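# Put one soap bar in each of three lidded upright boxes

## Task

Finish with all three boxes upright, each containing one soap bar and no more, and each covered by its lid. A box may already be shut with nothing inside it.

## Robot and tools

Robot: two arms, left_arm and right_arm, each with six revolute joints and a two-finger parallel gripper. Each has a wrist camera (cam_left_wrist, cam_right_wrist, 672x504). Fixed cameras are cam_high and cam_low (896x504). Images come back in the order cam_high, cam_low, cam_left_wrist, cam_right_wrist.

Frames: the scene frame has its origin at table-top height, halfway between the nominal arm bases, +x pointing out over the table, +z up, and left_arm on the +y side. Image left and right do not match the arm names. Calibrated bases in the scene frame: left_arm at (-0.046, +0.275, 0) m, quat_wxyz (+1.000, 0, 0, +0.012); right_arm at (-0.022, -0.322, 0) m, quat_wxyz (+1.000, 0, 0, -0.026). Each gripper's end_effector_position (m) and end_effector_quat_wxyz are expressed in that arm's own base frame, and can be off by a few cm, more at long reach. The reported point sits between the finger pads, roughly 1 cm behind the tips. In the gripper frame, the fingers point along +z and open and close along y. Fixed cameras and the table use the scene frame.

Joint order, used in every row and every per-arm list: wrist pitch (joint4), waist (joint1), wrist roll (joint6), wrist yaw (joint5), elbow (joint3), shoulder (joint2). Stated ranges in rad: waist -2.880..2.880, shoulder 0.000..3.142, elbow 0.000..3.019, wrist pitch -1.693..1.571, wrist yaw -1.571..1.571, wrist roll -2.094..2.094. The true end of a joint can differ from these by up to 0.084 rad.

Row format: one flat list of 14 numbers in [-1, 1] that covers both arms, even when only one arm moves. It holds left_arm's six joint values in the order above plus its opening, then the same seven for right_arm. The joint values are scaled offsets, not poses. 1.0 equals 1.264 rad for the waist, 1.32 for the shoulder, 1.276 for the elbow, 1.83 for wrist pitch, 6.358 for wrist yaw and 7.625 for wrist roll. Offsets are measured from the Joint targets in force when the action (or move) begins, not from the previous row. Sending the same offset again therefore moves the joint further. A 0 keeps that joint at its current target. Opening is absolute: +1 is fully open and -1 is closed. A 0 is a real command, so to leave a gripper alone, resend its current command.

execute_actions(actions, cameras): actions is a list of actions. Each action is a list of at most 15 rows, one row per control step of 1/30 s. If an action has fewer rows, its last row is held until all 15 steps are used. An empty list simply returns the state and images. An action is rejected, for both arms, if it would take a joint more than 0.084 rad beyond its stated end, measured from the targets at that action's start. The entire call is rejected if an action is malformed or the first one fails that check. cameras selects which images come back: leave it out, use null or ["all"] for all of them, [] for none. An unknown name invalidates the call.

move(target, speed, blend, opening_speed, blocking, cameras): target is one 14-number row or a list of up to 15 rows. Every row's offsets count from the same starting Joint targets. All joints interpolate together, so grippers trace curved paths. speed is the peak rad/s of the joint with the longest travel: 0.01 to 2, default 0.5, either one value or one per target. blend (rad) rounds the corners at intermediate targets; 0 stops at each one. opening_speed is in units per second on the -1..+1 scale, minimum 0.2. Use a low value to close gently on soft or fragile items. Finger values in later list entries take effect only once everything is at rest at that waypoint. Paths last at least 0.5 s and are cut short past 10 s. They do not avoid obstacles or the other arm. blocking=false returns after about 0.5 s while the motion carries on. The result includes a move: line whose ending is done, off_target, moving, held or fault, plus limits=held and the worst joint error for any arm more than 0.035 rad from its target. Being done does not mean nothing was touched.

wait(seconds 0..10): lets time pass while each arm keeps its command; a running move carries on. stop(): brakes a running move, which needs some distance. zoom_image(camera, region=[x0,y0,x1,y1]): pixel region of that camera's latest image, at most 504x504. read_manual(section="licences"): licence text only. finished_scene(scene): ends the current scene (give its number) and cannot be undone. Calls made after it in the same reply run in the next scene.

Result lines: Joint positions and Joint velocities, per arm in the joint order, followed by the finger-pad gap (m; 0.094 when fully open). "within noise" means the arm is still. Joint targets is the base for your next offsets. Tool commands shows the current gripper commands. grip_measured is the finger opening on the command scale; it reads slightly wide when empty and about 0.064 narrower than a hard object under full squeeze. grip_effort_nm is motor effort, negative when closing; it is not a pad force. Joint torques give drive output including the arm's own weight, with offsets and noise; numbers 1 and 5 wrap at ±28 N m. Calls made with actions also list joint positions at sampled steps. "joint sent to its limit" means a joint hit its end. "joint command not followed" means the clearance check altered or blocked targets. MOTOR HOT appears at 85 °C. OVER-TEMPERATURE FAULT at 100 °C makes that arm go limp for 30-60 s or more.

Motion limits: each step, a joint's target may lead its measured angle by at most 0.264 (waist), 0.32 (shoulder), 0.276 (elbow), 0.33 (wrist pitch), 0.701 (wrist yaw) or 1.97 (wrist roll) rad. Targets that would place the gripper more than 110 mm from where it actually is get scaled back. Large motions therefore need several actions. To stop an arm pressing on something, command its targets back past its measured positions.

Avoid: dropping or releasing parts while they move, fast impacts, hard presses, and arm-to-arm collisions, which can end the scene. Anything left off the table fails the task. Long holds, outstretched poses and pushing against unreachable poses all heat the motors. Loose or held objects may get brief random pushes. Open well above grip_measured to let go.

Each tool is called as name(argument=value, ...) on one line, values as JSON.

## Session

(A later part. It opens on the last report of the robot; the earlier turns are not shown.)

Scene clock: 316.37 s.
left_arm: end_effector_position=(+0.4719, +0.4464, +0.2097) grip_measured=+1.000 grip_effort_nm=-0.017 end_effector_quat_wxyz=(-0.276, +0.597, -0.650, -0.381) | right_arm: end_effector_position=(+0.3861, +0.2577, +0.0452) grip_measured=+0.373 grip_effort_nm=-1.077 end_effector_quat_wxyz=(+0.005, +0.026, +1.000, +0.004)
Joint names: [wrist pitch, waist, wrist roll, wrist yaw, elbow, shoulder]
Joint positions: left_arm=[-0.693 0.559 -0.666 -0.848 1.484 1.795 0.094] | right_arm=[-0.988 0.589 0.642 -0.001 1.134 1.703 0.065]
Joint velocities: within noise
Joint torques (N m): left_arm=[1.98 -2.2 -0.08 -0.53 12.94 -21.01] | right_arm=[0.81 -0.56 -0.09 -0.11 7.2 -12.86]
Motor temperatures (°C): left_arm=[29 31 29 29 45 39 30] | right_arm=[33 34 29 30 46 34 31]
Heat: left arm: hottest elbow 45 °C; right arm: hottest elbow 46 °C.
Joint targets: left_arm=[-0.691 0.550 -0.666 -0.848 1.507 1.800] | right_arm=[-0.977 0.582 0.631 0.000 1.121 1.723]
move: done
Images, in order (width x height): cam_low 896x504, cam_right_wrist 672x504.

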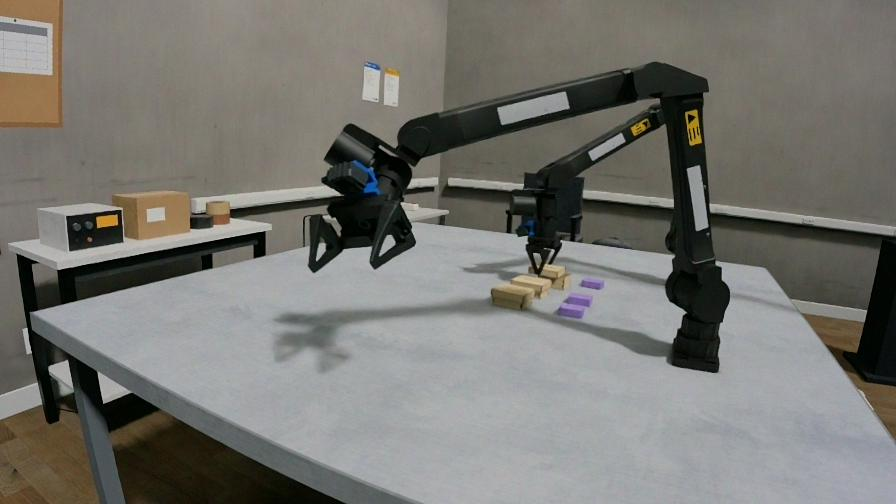

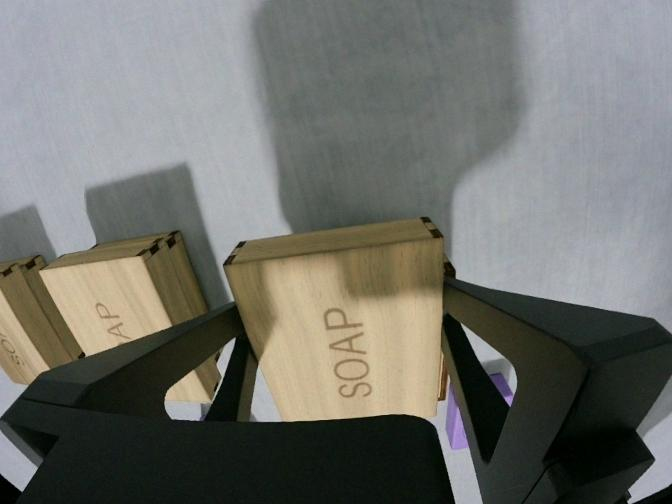

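move(target=[0,0,0,0,0,0,1,-0.086,0,0,0,0.114,-0.060,0.3], speed=0.3, cameras=["cam_right_wrist","cam_high"])

zoom_image(camera="cam_high", region=[350, 200, 440, 290])

zoom_image(camera="cam_right_wrist", region=[180, 140, 500, 440])

Scene clock: 333.47 s.
left_arm: end_effector_position=(+0.4719, +0.4464, +0.2097) grip_measured=+1.000 grip_effort_nm=-0.007 end_effector_quat_wxyz=(-0.276, +0.597, -0.650, -0.381) | right_arm: end_effector_position=(+0.3917, +0.2615, +0.1007) grip_measured=+0.373 grip_effort_nm=-1.082 end_effector_quat_wxyz=(+0.009, +0.026, +1.000, +0.007)
Joint names: [wrist pitch, waist, wrist roll, wrist yaw, elbow, shoulder]
Joint positions: left_arm=[-0.693 0.559 -0.666 -0.848 1.484 1.795 0.094] | right_arm=[-1.126 0.589 0.641 -0.001 1.221 1.644 0.065]
Joint velocities: within noise
Joint torques (N m): left_arm=[1.96 -2.26 -0.08 -0.53 12.93 -21.07] | right_arm=[0.14 -0.56 -0.09 -0.11 12.77 -14.56]
Motor temperatures (°C): left_arm=[29 31 29 29 45 39 30] | right_arm=[33 34 29 30 45 33 32]
Heat: left arm: hottest elbow 45 °C; right arm: hottest elbow 45 °C.
Joint targets: left_arm=[-0.691 0.550 -0.666 -0.848 1.507 1.800] | right_arm=[-1.134 0.582 0.631 0.000 1.267 1.644]
move: off_target (right_arm); right_arm: the elbow is farthest, 0.045 rad from its target
Images, in order (width x height): cam_high 896x504, cam_right_wrist 672x504.

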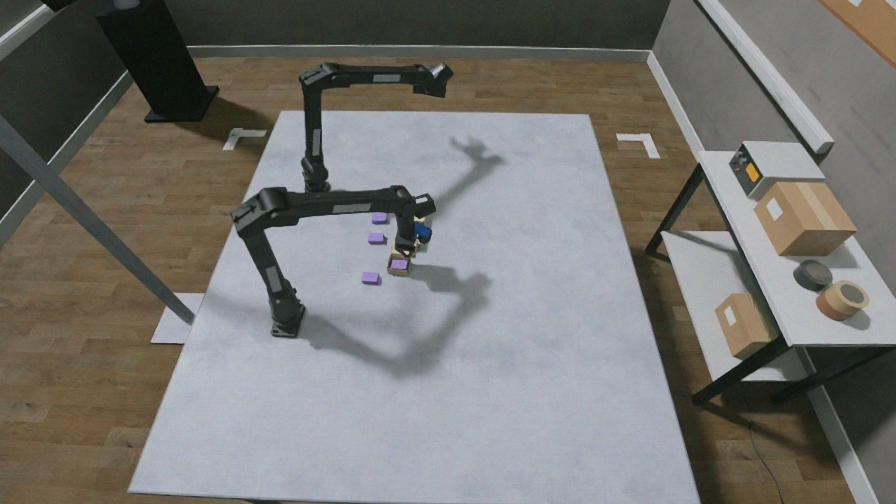

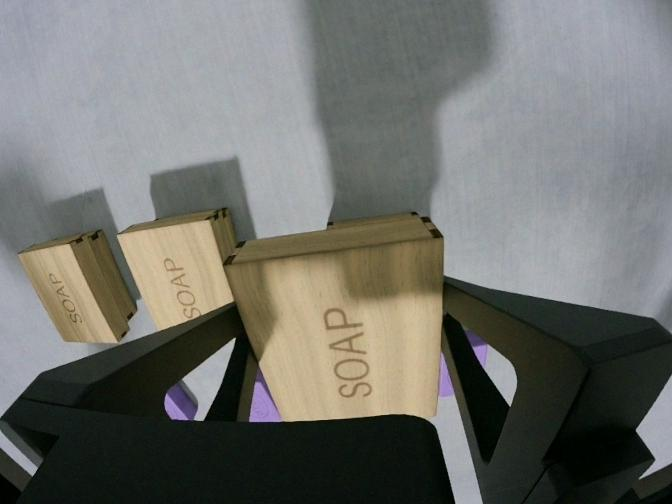

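Scaled by 5.600 from the camera's 896x504 image, which has a finer 1280x720 frame.

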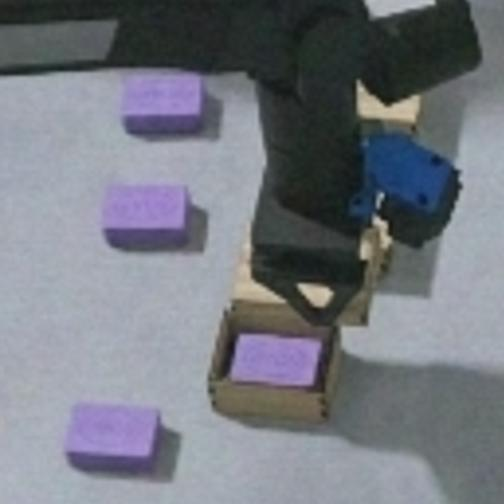

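Scaled by 1.575 from the camera's 672x504 image, which has a finer 960x720 frame.

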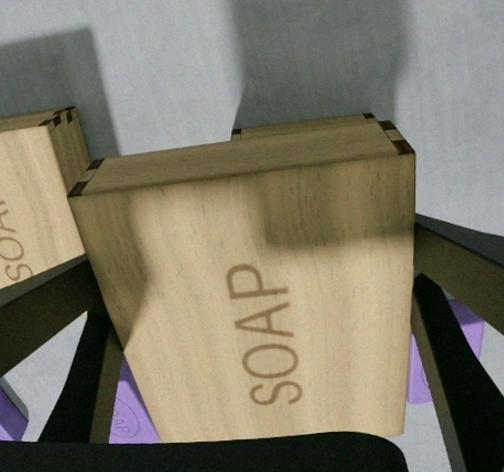

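move(target=[0,0,0,0,0,0,1,0.0197,0,0,0,-0.1254,-0.0629,0.3], speed=0.2, cameras=["cam_right_wrist","cam_high","cam_low"])

zoom_image(camera="cam_right_wrist", region=[180, 140, 500, 440])

zoom_image(camera="cam_low", region=[500, 230, 600, 310])

Scene clock: 383.47 s.
left_arm: end_effector_position=(+0.4719, +0.4464, +0.2097) grip_measured=+1.000 grip_effort_nm=-0.007 end_effector_quat_wxyz=(-0.276, +0.597, -0.650, -0.381) | right_arm: end_effector_position=(+0.3633, +0.2424, +0.0951) grip_measured=+0.373 grip_effort_nm=-1.067 end_effector_quat_wxyz=(+0.003, +0.026, +1.000, +0.003)
Joint names: [wrist pitch, waist, wrist roll, wrist yaw, elbow, shoulder]
Joint positions: left_arm=[-0.693 0.559 -0.666 -0.848 1.484 1.795 0.094] | right_arm=[-1.107 0.589 0.641 -0.001 1.12 1.575 0.065]
Joint velocities: within noise
Joint torques (N m): left_arm=[1.98 -2.2 -0.09 -0.53 12.94 -21.01] | right_arm=[0.72 -0.56 -0.09 -0.11 7.68 -14.15]
Motor temperatures (°C): left_arm=[29 30 29 29 46 39 29] | right_arm=[32 34 29 30 46 34 32]
Heat: left arm: hottest elbow 46 °C; right arm: hottest elbow 46 °C.
Joint targets: left_arm=[-0.691 0.550 -0.666 -0.848 1.507 1.800] | right_arm=[-1.098 0.582 0.631 0.000 1.106 1.561]
move: done
Images, in order (width x height): cam_high 896x504, cam_low 896x504, cam_right_wrist 672x504.

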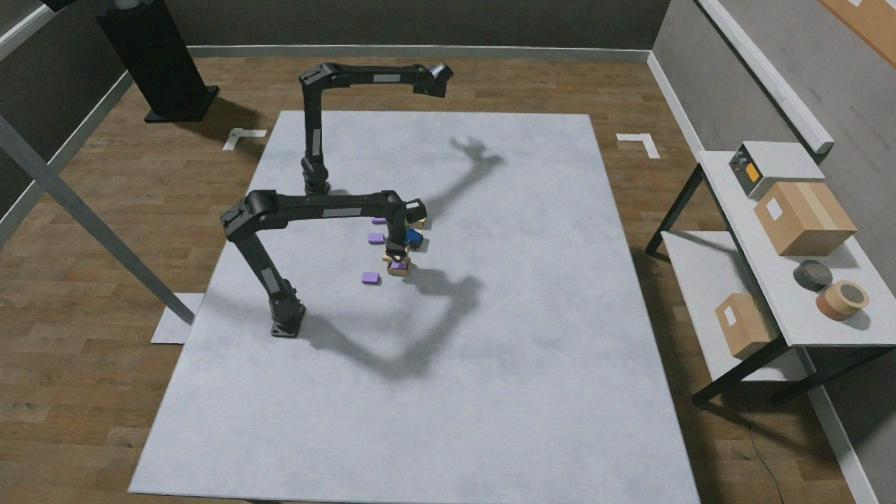

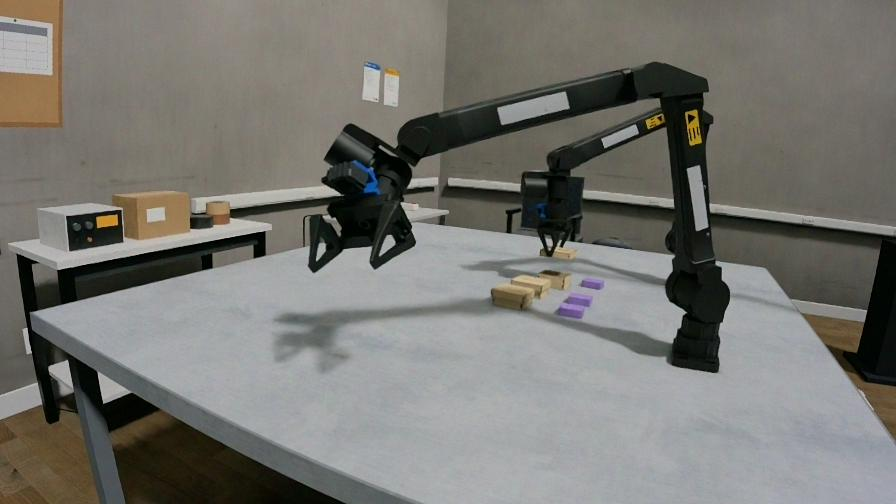

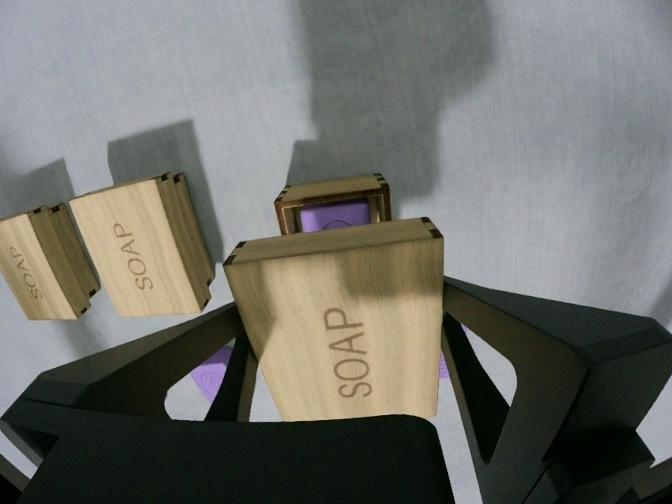

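Scaled by 1.575 from the camera's 672x504 image, which has a finer 960x720 frame.

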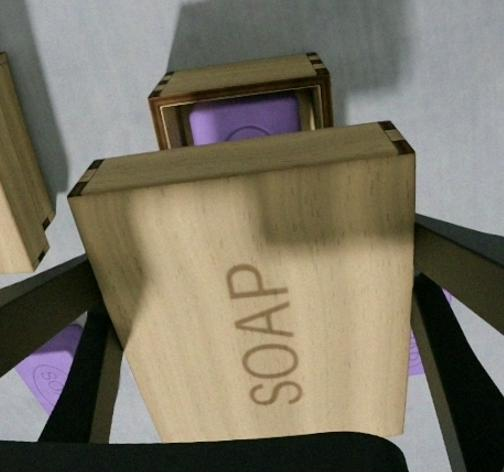

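Scaled by 5.040 from the camera's 896x504 image, which has a finer 1280x720 frame.

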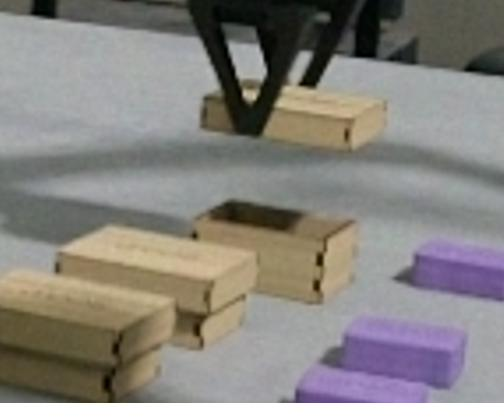

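move(target=[0,0,0,0,0,0,1,0.047,0.0186,0,0,-0.023,0.0614,0.3], speed=0.2, cameras=["cam_right_wrist","cam_high","cam_low"])

zoom_image(camera="cam_right_wrist", region=[180, 140, 500, 440])

zoom_image(camera="cam_low", region=[500, 230, 600, 310])

Scene clock: 405.83 s.
left_arm: end_effector_position=(+0.4719, +0.4464, +0.2097) grip_measured=+1.000 grip_effort_nm=-0.007 end_effector_quat_wxyz=(-0.276, +0.597, -0.650, -0.381) | right_arm: end_effector_position=(+0.3649, +0.2482, +0.0632) grip_measured=+0.373 grip_effort_nm=-1.077 end_effector_quat_wxyz=(+0.005, +0.022, +1.000, +0.004)
Joint names: [wrist pitch, waist, wrist roll, wrist yaw, elbow, shoulder]
Joint positions: left_arm=[-0.693 0.559 -0.666 -0.848 1.484 1.795 0.094] | right_arm=[-1.021 0.598 0.641 -0.001 1.088 1.626 0.065]
Joint velocities: within noise
Joint torques (N m): left_arm=[1.98 -2.2 -0.08 -0.52 12.94 -21.01] | right_arm=[0.53 0.79 -0.09 -0.11 7.54 -12.1]
Motor temperatures (°C): left_arm=[29 30 29 29 46 39 29] | right_arm=[32 34 29 30 44 34 32]
Heat: left arm: hottest elbow 46 °C; right arm: hottest elbow 44 °C.
Joint targets: left_arm=[-0.691 0.550 -0.666 -0.848 1.507 1.800] | right_arm=[-1.012 0.606 0.631 0.000 1.077 1.642]
move: done
Images, in order (width x height): cam_high 896x504, cam_low 896x504, cam_right_wrist 672x504.

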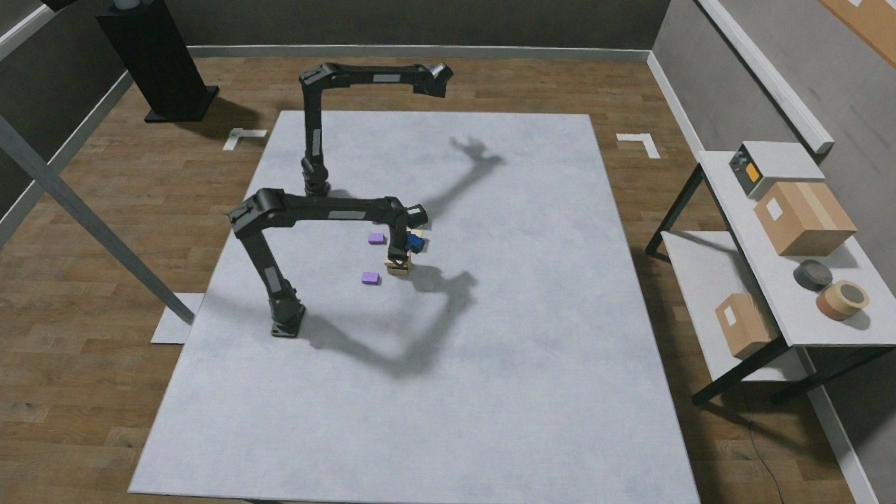

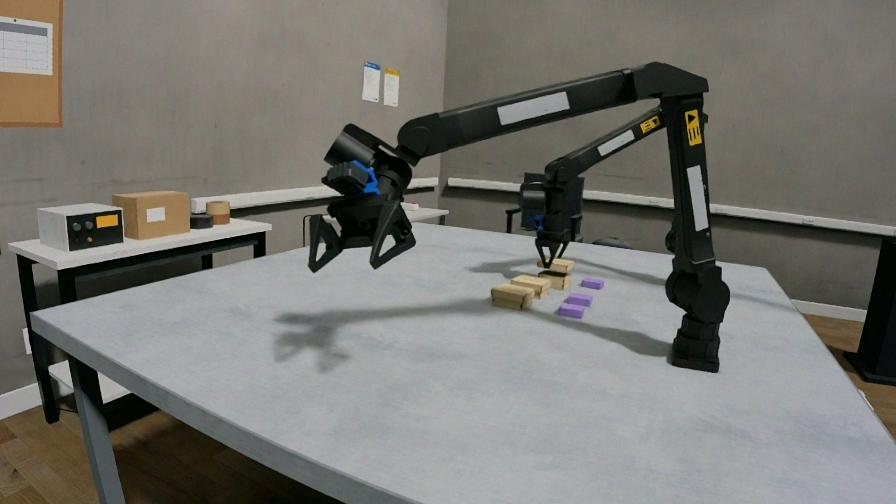

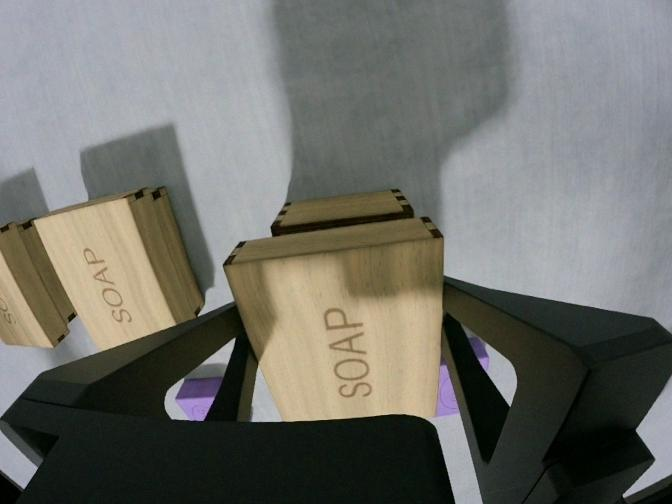

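Scaled by 1.575 from the camera's 672x504 image, which has a finer 960x720 frame.

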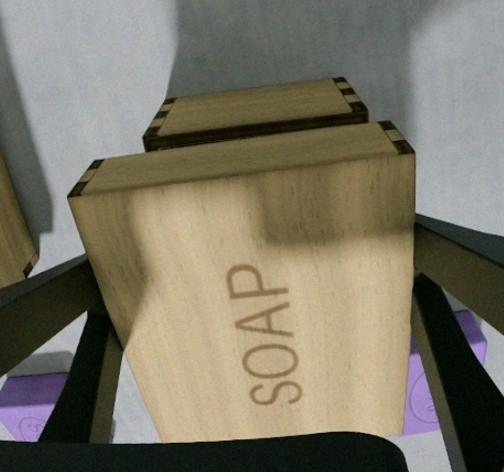

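Scaled by 5.040 from the camera's 896x504 image, which has a finer 1280x720 frame.

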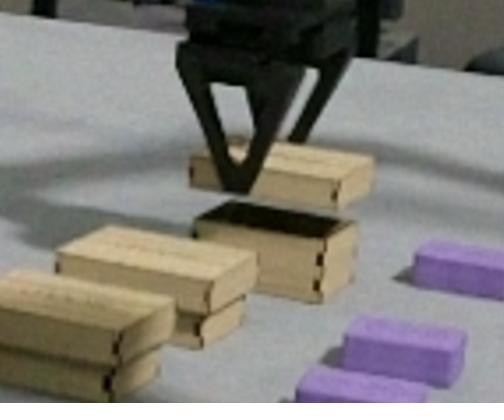

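move(target=[0,0,0,0,0,0,1,0.0454,0,0,0,-0.029,0.0326,0.3], speed=0.06, cameras=["cam_right_wrist","cam_low"])

zoom_image(camera="cam_low", region=[500, 230, 600, 310])

Scene clock: 423.63 s.
left_arm: end_effector_position=(+0.4719, +0.4464, +0.2097) grip_measured=+1.000 grip_effort_nm=-0.007 end_effector_quat_wxyz=(-0.276, +0.597, -0.650, -0.381) | right_arm: end_effector_position=(+0.3668, +0.2497, +0.0451) grip_measured=+0.373 grip_effort_nm=-1.082 end_effector_quat_wxyz=(+0.010, +0.021, +1.000, +0.008)
Joint names: [wrist pitch, waist, wrist roll, wrist yaw, elbow, shoulder]
Joint positions: left_arm=[-0.693 0.559 -0.666 -0.848 1.484 1.795 0.094] | right_arm=[-0.958 0.598 0.641 -0.001 1.063 1.65 0.065]
Joint velocities: within noise
Joint torques (N m): left_arm=[1.96 -2.2 -0.08 -0.53 12.94 -21.01] | right_arm=[1.52 0.91 -0.09 -0.08 6.34 -10.7]
Motor temperatures (°C): left_arm=[29 30 29 29 46 39 29] | right_arm=[32 34 29 30 43 34 32]
Heat: left arm: hottest elbow 46 °C; right arm: hottest elbow 43 °C.
Joint targets: left_arm=[-0.691 0.550 -0.666 -0.848 1.507 1.800] | right_arm=[-0.929 0.606 0.630 0.000 1.040 1.685]
move: done
Images, in order (width x height): cam_low 896x504, cam_right_wrist 672x504.

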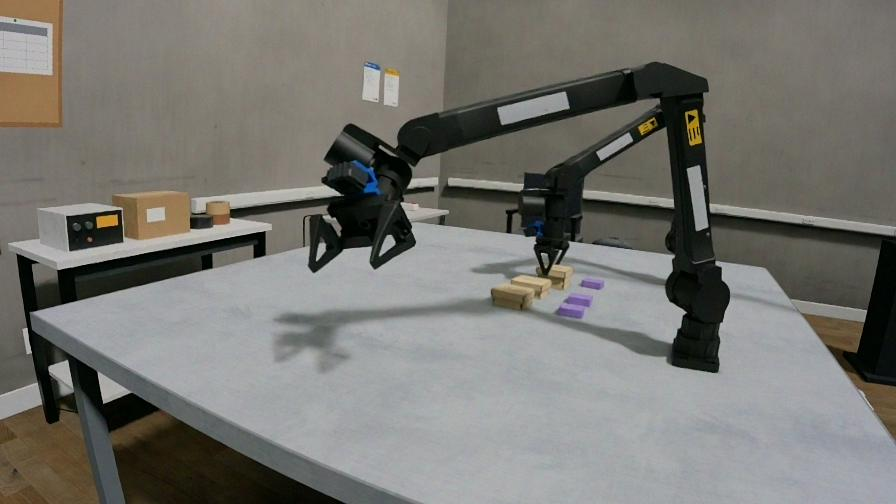

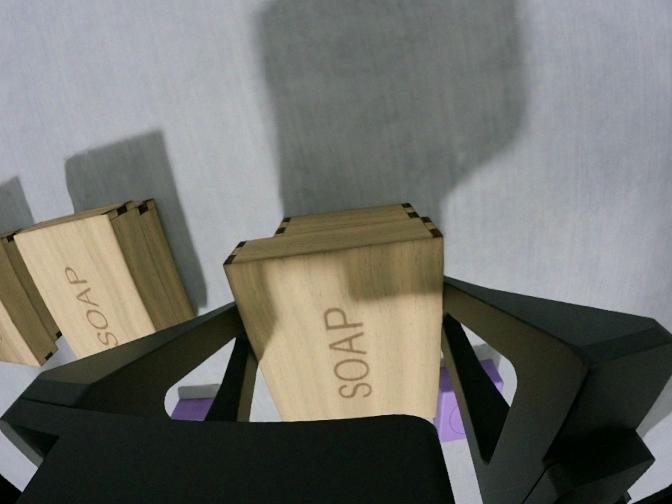

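Scaled by 5.040 from the camera's 896x504 image, which has a finer 1280x720 frame.

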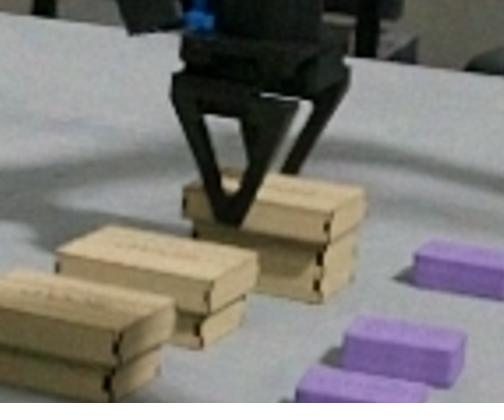

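move(target=[[0,0,0,0,0,0,1,-0.0454,0,0,0,0.07,-0.04,0.3],[0,0,0,0,0,0,1,-0.0454,-0.015,0,0,0.07,-0.04,0.3],[0,0,0,0,0,0,1,-0.0454,-0.015,0,0,0.029,-0.0326,0.3]], speed=0.15, cameras=["cam_right_wrist","cam_low"])

zoom_image(camera="cam_right_wrist", region=[180, 140, 500, 440])

Scene clock: 452.33 s.
left_arm: end_effector_position=(+0.4719, +0.4464, +0.2097) grip_measured=+1.000 grip_effort_nm=-0.012 end_effector_quat_wxyz=(-0.276, +0.597, -0.650, -0.381) | right_arm: end_effector_position=(+0.3627, +0.2449, +0.0498) grip_measured=+0.373 grip_effort_nm=-1.077 end_effector_quat_wxyz=(-0.003, +0.023, +1.000, -0.002)
Joint names: [wrist pitch, waist, wrist roll, wrist yaw, elbow, shoulder]
Joint positions: left_arm=[-0.693 0.559 -0.666 -0.848 1.484 1.795 0.094] | right_arm=[-1.004 0.595 0.64 0 1.074 1.647 0.065]
Joint velocities: within noise
Joint torques (N m): left_arm=[1.98 -2.26 -0.09 -0.53 12.93 -21.01] | right_arm=[0.08 -0.67 -0.08 -0.14 8.58 -13.92]
Motor temperatures (°C): left_arm=[29 30 29 29 47 39 29] | right_arm=[32 34 29 30 43 33 32]
Heat: left arm: hottest elbow 47 °C; right arm: hottest elbow 43 °C.
Joint targets: left_arm=[-0.691 0.550 -0.666 -0.848 1.507 1.800] | right_arm=[-1.012 0.587 0.630 0.000 1.077 1.642]
move: done
Images, in order (width x height): cam_low 896x504, cam_right_wrist 672x504.

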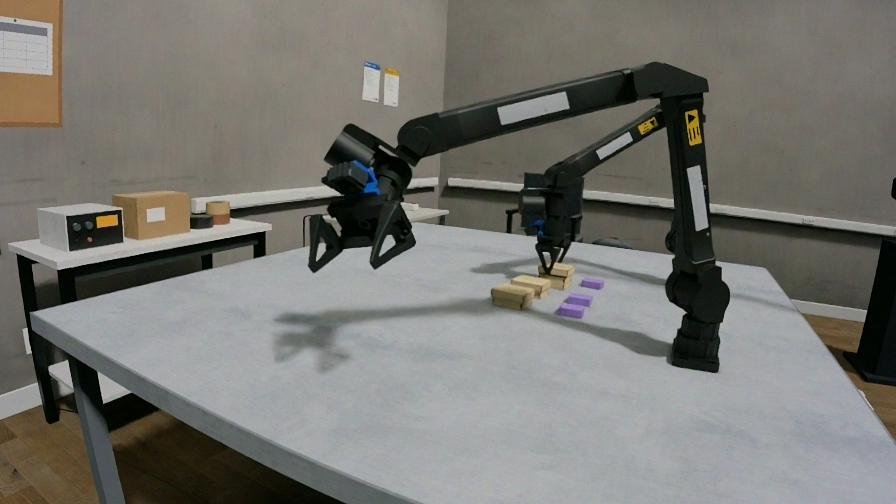

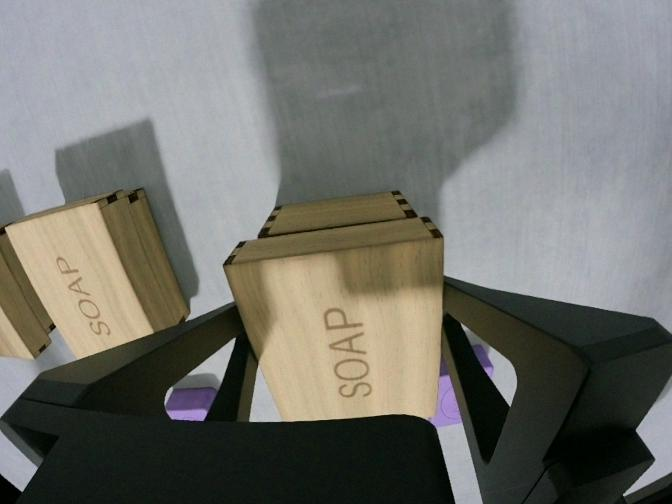

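Scaled by 1.575 from the camera's 672x504 image, which has a finer 960x720 frame.

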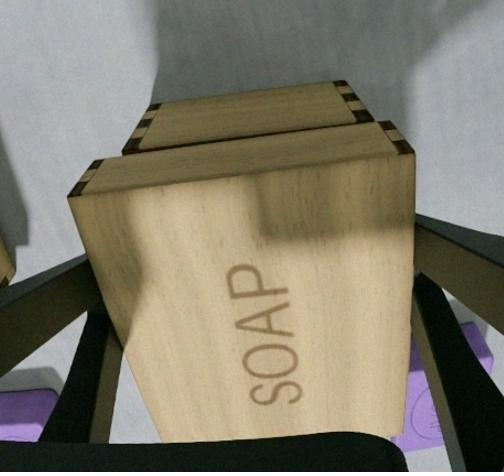

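move(target=[[0,0,0,0,0,0,1,0.0268,0,0,0,-0.0172,0,0.3],[0,0,0,0,0,0,1,0.0459,0,0,0,-0.0345,0.0288,0.3]], speed=0.06, cameras=["cam_right_wrist","cam_low"])

zoom_image(camera="cam_low", region=[500, 230, 600, 310])

Scene clock: 474.33 s.
left_arm: end_effector_position=(+0.4719, +0.4464, +0.2097) grip_measured=+1.000 grip_effort_nm=-0.022 end_effector_quat_wxyz=(-0.276, +0.597, -0.650, -0.381) | right_arm: end_effector_position=(+0.3667, +0.2474, +0.0450) grip_measured=+0.373 grip_effort_nm=-1.077 end_effector_quat_wxyz=(+0.010, +0.023, +1.000, +0.007)
Joint names: [wrist pitch, waist, wrist roll, wrist yaw, elbow, shoulder]
Joint positions: left_arm=[-0.693 0.559 -0.666 -0.848 1.484 1.795 0.094] | right_arm=[-0.957 0.595 0.64 0 1.059 1.647 0.065]
Joint velocities: within noise
Joint torques (N m): left_arm=[1.98 -2.2 -0.09 -0.53 12.94 -21.01] | right_arm=[1.44 -0.67 -0.09 -0.13 6.08 -10.93]
Motor temperatures (°C): left_arm=[29 30 29 29 47 39 29] | right_arm=[32 33 29 30 43 33 33]
Heat: left arm: hottest elbow 47 °C; right arm: hottest elbow 43 °C.
Joint targets: left_arm=[-0.691 0.550 -0.666 -0.848 1.507 1.800] | right_arm=[-0.928 0.587 0.630 0.000 1.033 1.680]
move: done
Images, in order (width x height): cam_low 896x504, cam_right_wrist 672x504.

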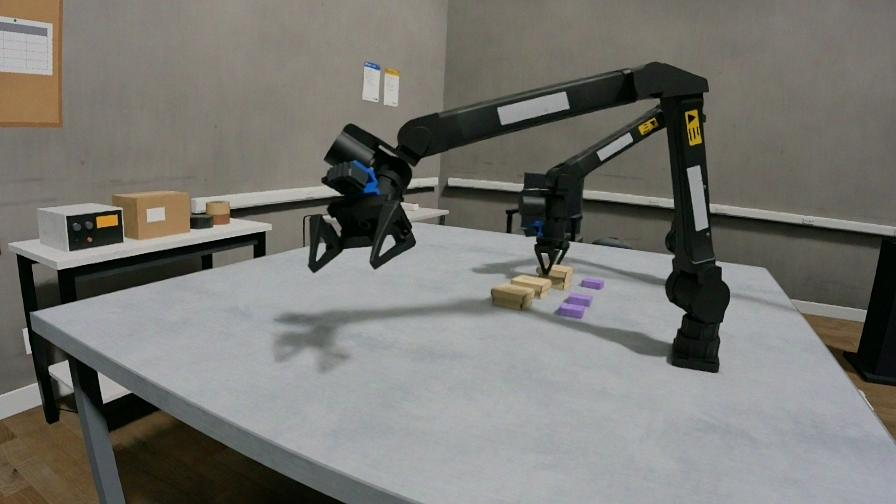

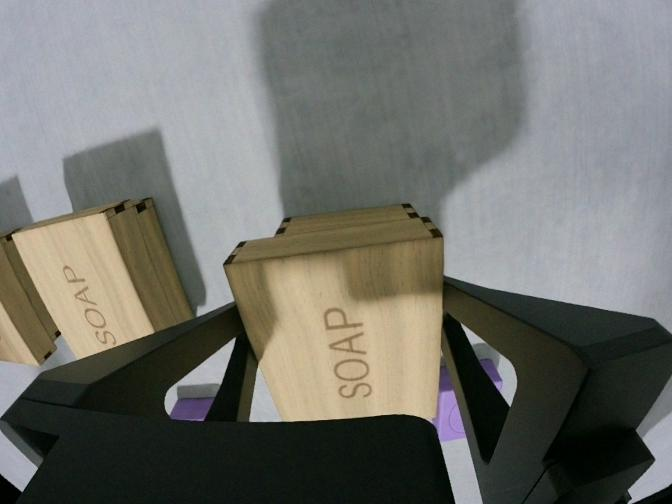

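Scaled by 5.040 from the camera's 896x504 image, which has a finer 1280x720 frame.

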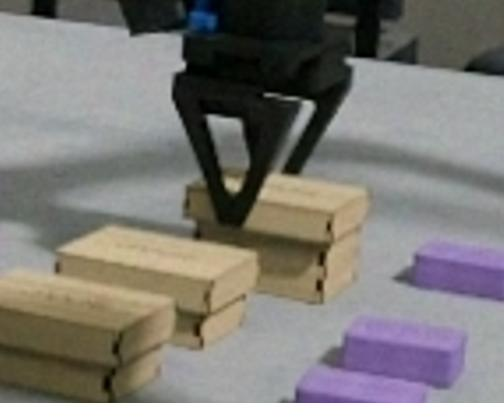

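move(target=[[0,0,0,0,0,0,1,-0.0295,0,0,0,0.068,-0.0379,0.3],[0,0,0,0,0,0,1,-0.0295,-0.0036,0,0,0.068,-0.0379,0.3],[0,0,0,0,0,0,1,-0.0295,-0.0036,0,0,0.0118,-0.0379,0.3]], speed=0.15, cameras=["cam_right_wrist","cam_low"])

zoom_image(camera="cam_right_wrist", region=[180, 140, 500, 440])

Scene clock: 513.23 s.
left_arm: end_effector_position=(+0.4719, +0.4464, +0.2097) grip_measured=+1.000 grip_effort_nm=-0.007 end_effector_quat_wxyz=(-0.276, +0.597, -0.650, -0.381) | right_arm: end_effector_position=(+0.3654, +0.2439, +0.0468) grip_measured=+0.373 grip_effort_nm=-1.072 end_effector_quat_wxyz=(+0.005, +0.025, +1.000, +0.004)
Joint names: [wrist pitch, waist, wrist roll, wrist yaw, elbow, shoulder]
Joint positions: left_arm=[-0.693 0.559 -0.666 -0.848 1.484 1.795 0.094] | right_arm=[-0.974 0.59 0.64 0 1.061 1.645 0.065]
Joint velocities: within noise
Joint torques (N m): left_arm=[1.98 -2.26 -0.08 -0.52 12.94 -21.01] | right_arm=[0.13 -0.62 -0.08 -0.13 7.2 -14.62]
Motor temperatures (°C): left_arm=[28 30 29 29 47 39 29] | right_arm=[32 33 28 30 41 32 33]
Heat: left arm: hottest elbow 47 °C; right arm: hottest elbow 41 °C.
Joint targets: left_arm=[-0.691 0.550 -0.666 -0.848 1.507 1.800] | right_arm=[-0.982 0.582 0.630 0.000 1.048 1.630]
move: done
Images, in order (width x height): cam_low 896x504, cam_right_wrist 672x504.

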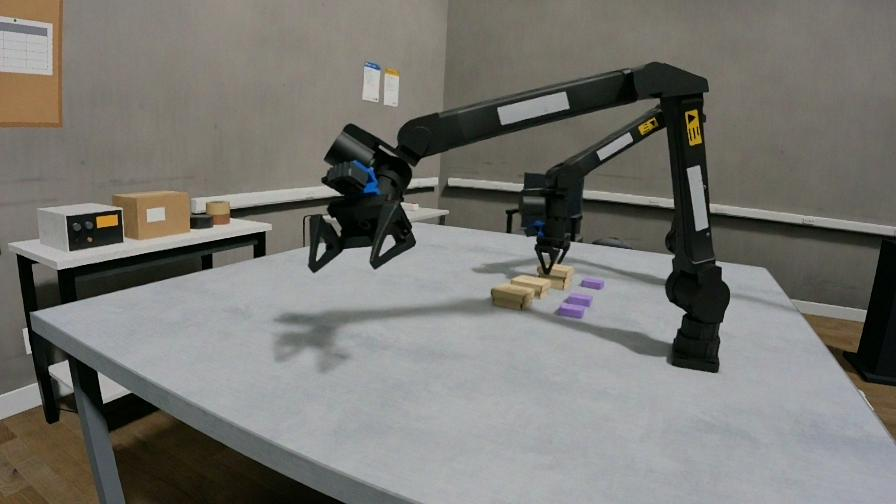

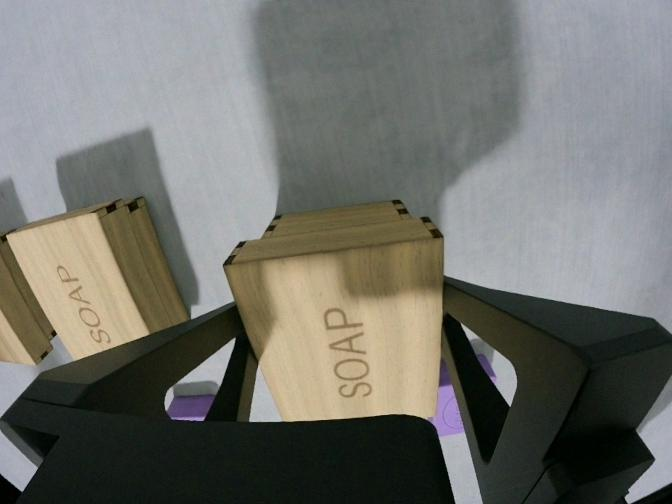

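Scaled by 1.575 from the camera's 672x504 image, which has a finer 960x720 frame.

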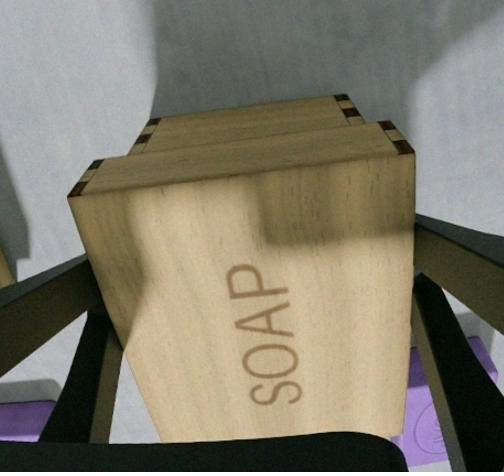

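move(target=[[0,0,0,0,0,0,1,0.0087,0.0,0,0,0,0.0258,0.3],[0,0,0,0,0,0,1,0.029,0.0,0,0,-0.0133,0.0379,0.3]], speed=0.04, cameras=["cam_right_wrist","cam_low"])

zoom_image(camera="cam_low", region=[500, 230, 600, 310])

Scene clock: 533.60 s.
left_arm: end_effector_position=(+0.4719, +0.4464, +0.2097) grip_measured=+1.000 grip_effort_nm=-0.007 end_effector_quat_wxyz=(-0.276, +0.597, -0.650, -0.381) | right_arm: end_effector_position=(+0.3667, +0.2448, +0.0451) grip_measured=+0.373 grip_effort_nm=-1.077 end_effector_quat_wxyz=(+0.009, +0.025, +1.000, +0.007)
Joint names: [wrist pitch, waist, wrist roll, wrist yaw, elbow, shoulder]
Joint positions: left_arm=[-0.693 0.559 -0.666 -0.848 1.484 1.795 0.094] | right_arm=[-0.959 0.59 0.64 0 1.056 1.645 0.065]
Joint velocities: within noise
Joint torques (N m): left_arm=[1.99 -2.2 -0.08 -0.53 12.96 -21.07] | right_arm=[1.51 -0.62 -0.08 -0.14 6.16 -10.64]
Motor temperatures (°C): left_arm=[28 30 29 29 47 39 29] | right_arm=[32 33 28 30 42 33 33]
Heat: left arm: hottest elbow 47 °C; right arm: hottest elbow 42 °C.
Joint targets: left_arm=[-0.691 0.550 -0.666 -0.848 1.507 1.800] | right_arm=[-0.929 0.582 0.630 0.000 1.031 1.680]
move: done
Images, in order (width x height): cam_low 896x504, cam_right_wrist 672x504.

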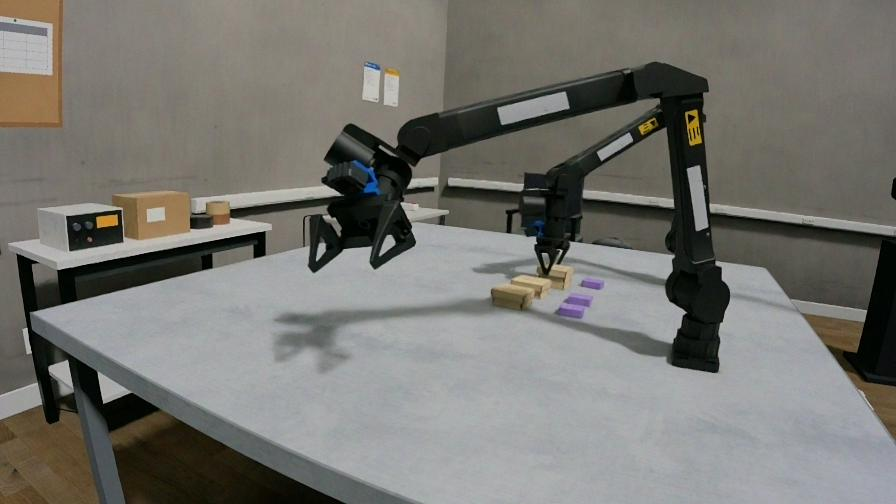

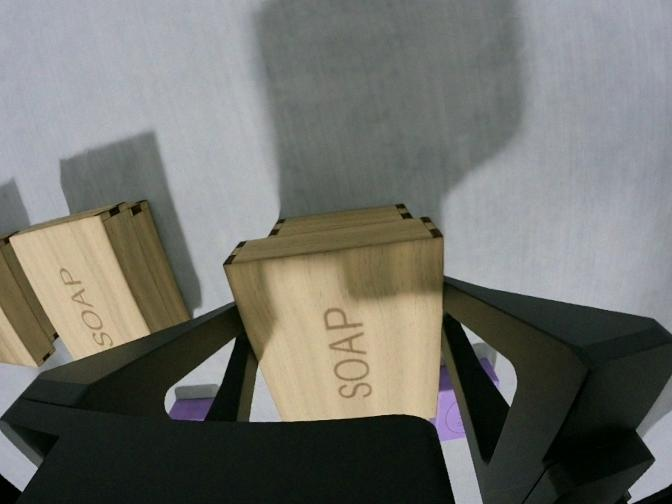

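Scaled by 5.040 from the camera's 896x504 image, which has a finer 1280x720 frame.

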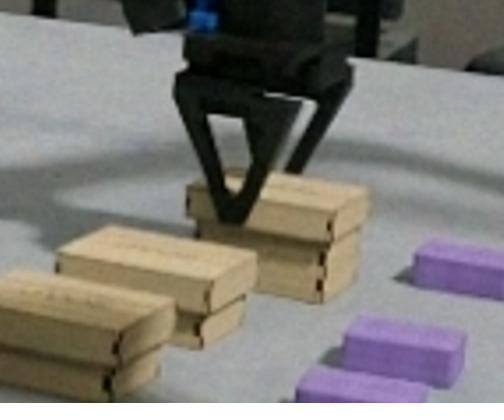

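move(target=[[0,0,0,0,0,0,1,-0.0552,0,0,0,0.0854,-0.0606,0.3],[0,0,0,0,0,0,1,-0.0414,0,0,0,0.0277,-0.0344,0.3],[0,0,0,0,0,0,1,-0.0192,0,0,0,0.0132,-0.0169,0.3]], speed=0.12, cameras=["cam_right_wrist"])

zoom_image(camera="cam_right_wrist", region=[180, 140, 500, 440])

Scene clock: 573.70 s.
left_arm: end_effector_position=(+0.4719, +0.4464, +0.2097) grip_measured=+1.000 grip_effort_nm=-0.012 end_effector_quat_wxyz=(-0.276, +0.597, -0.650, -0.381) | right_arm: end_effector_position=(+0.3658, +0.2442, +0.0493) grip_measured=+0.373 grip_effort_nm=-1.082 end_effector_quat_wxyz=(+0.008, +0.025, +1.000, +0.006)
Joint names: [wrist pitch, waist, wrist roll, wrist yaw, elbow, shoulder]
Joint positions: left_arm=[-0.693 0.559 -0.666 -0.848 1.484 1.795 0.094] | right_arm=[-0.973 0.59 0.64 0 1.06 1.638 0.065]
Joint velocities: within noise
Joint torques (N m): left_arm=[1.96 -2.2 -0.08 -0.53 12.94 -21.01] | right_arm=[0.9 -0.56 -0.08 -0.13 7.23 -11.81]
Motor temperatures (°C): left_arm=[28 30 29 29 48 40 29] | right_arm=[32 33 28 30 42 33 33]
Heat: left arm: hottest elbow 48 °C; right arm: hottest elbow 42 °C.
Joint targets: left_arm=[-0.691 0.550 -0.666 -0.848 1.507 1.800] | right_arm=[-0.964 0.582 0.630 0.000 1.048 1.658]
move: done
Images, in order (width x height): cam_right_wrist 672x504.

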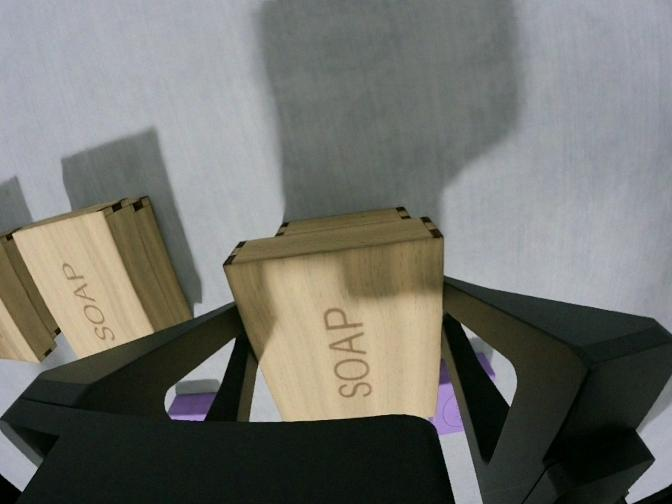

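Scaled by 1.575 from the camera's 672x504 image, which has a finer 960x720 frame.

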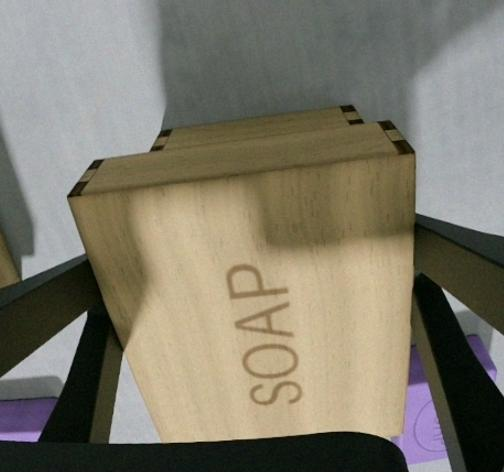

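move(target=[[0,0,0,0,0,0,1,-0.0361,0,0,0,0.0721,-0.0515,0.3],[0,0,0,0,0,0,1,-0.0162,0,0,0,0.002,-0.02,0.3],[0,0,0,0,0,0,1,0.0013,0,0,0,-0.0092,-0.0057,0.3],[0,0,0,0,0,0,1,0.0311,0,0,0,-0.0274,0.0178,0.3]], speed=[0.12,0.12,0.05,0.05], blend=[0.01,0.005,0.005,0], cameras=["cam_right_wrist","cam_low"])

zoom_image(camera="cam_low", region=[500, 230, 600, 310])

Scene clock: 598.57 s.
left_arm: end_effector_position=(+0.4719, +0.4464, +0.2097) grip_measured=+1.000 grip_effort_nm=-0.012 end_effector_quat_wxyz=(-0.276, +0.597, -0.650, -0.381) | right_arm: end_effector_position=(+0.3633, +0.2426, +0.0439) grip_measured=+0.373 grip_effort_nm=-1.082 end_effector_quat_wxyz=(+0.011, +0.025, +1.000, +0.008)
Joint names: [wrist pitch, waist, wrist roll, wrist yaw, elbow, shoulder]
Joint positions: left_arm=[-0.693 0.559 -0.666 -0.848 1.484 1.795 0.094] | right_arm=[-0.947 0.59 0.64 0 1.039 1.635 0.065]
Joint velocities: within noise
Joint torques (N m): left_arm=[1.98 -2.2 -0.09 -0.53 12.94 -21.01] | right_arm=[1.94 -0.62 -0.07 -0.13 6.02 -9.64]
Motor temperatures (°C): left_arm=[28 30 29 29 48 40 29] | right_arm=[32 33 28 30 41 32 33]
Heat: left arm: hottest elbow 48 °C; right arm: hottest elbow 41 °C.
Joint targets: left_arm=[-0.691 0.550 -0.666 -0.848 1.507 1.800] | right_arm=[-0.907 0.582 0.631 0.000 1.013 1.681]
move: off_target (right_arm); right_arm: the shoulder is farthest, 0.047 rad from its target
Images, in order (width x height): cam_low 896x504, cam_right_wrist 672x504.

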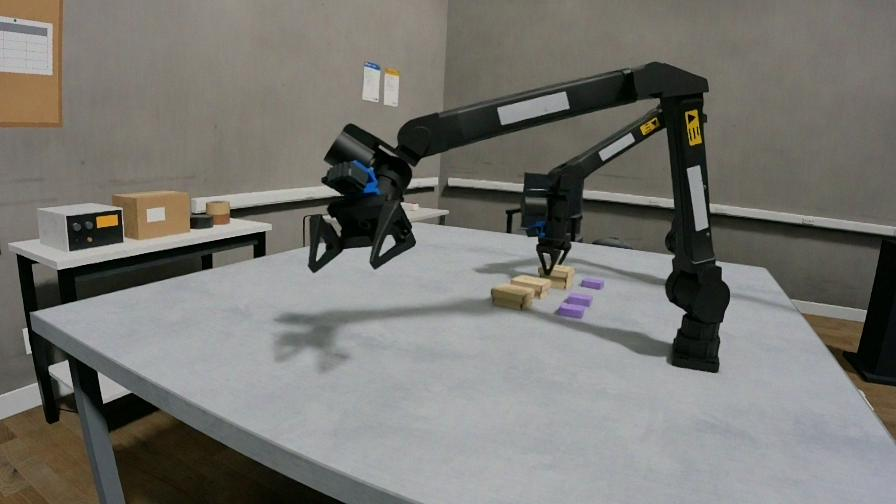

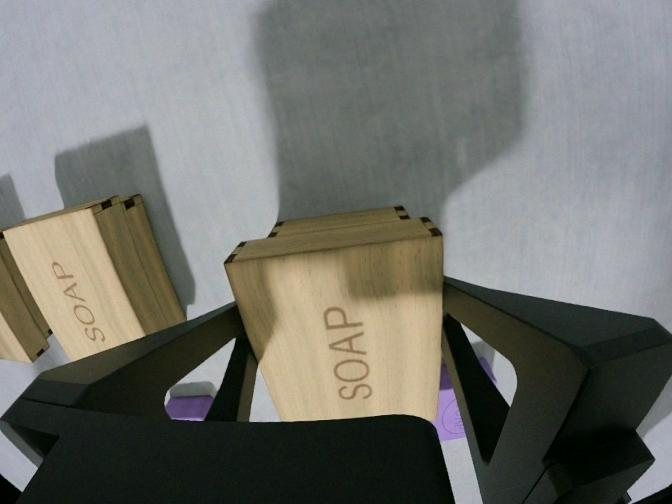

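Scaled by 5.040 from the camera's 896x504 image, which has a finer 1280x720 frame.

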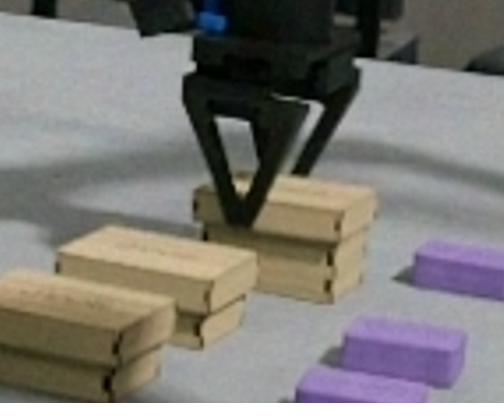

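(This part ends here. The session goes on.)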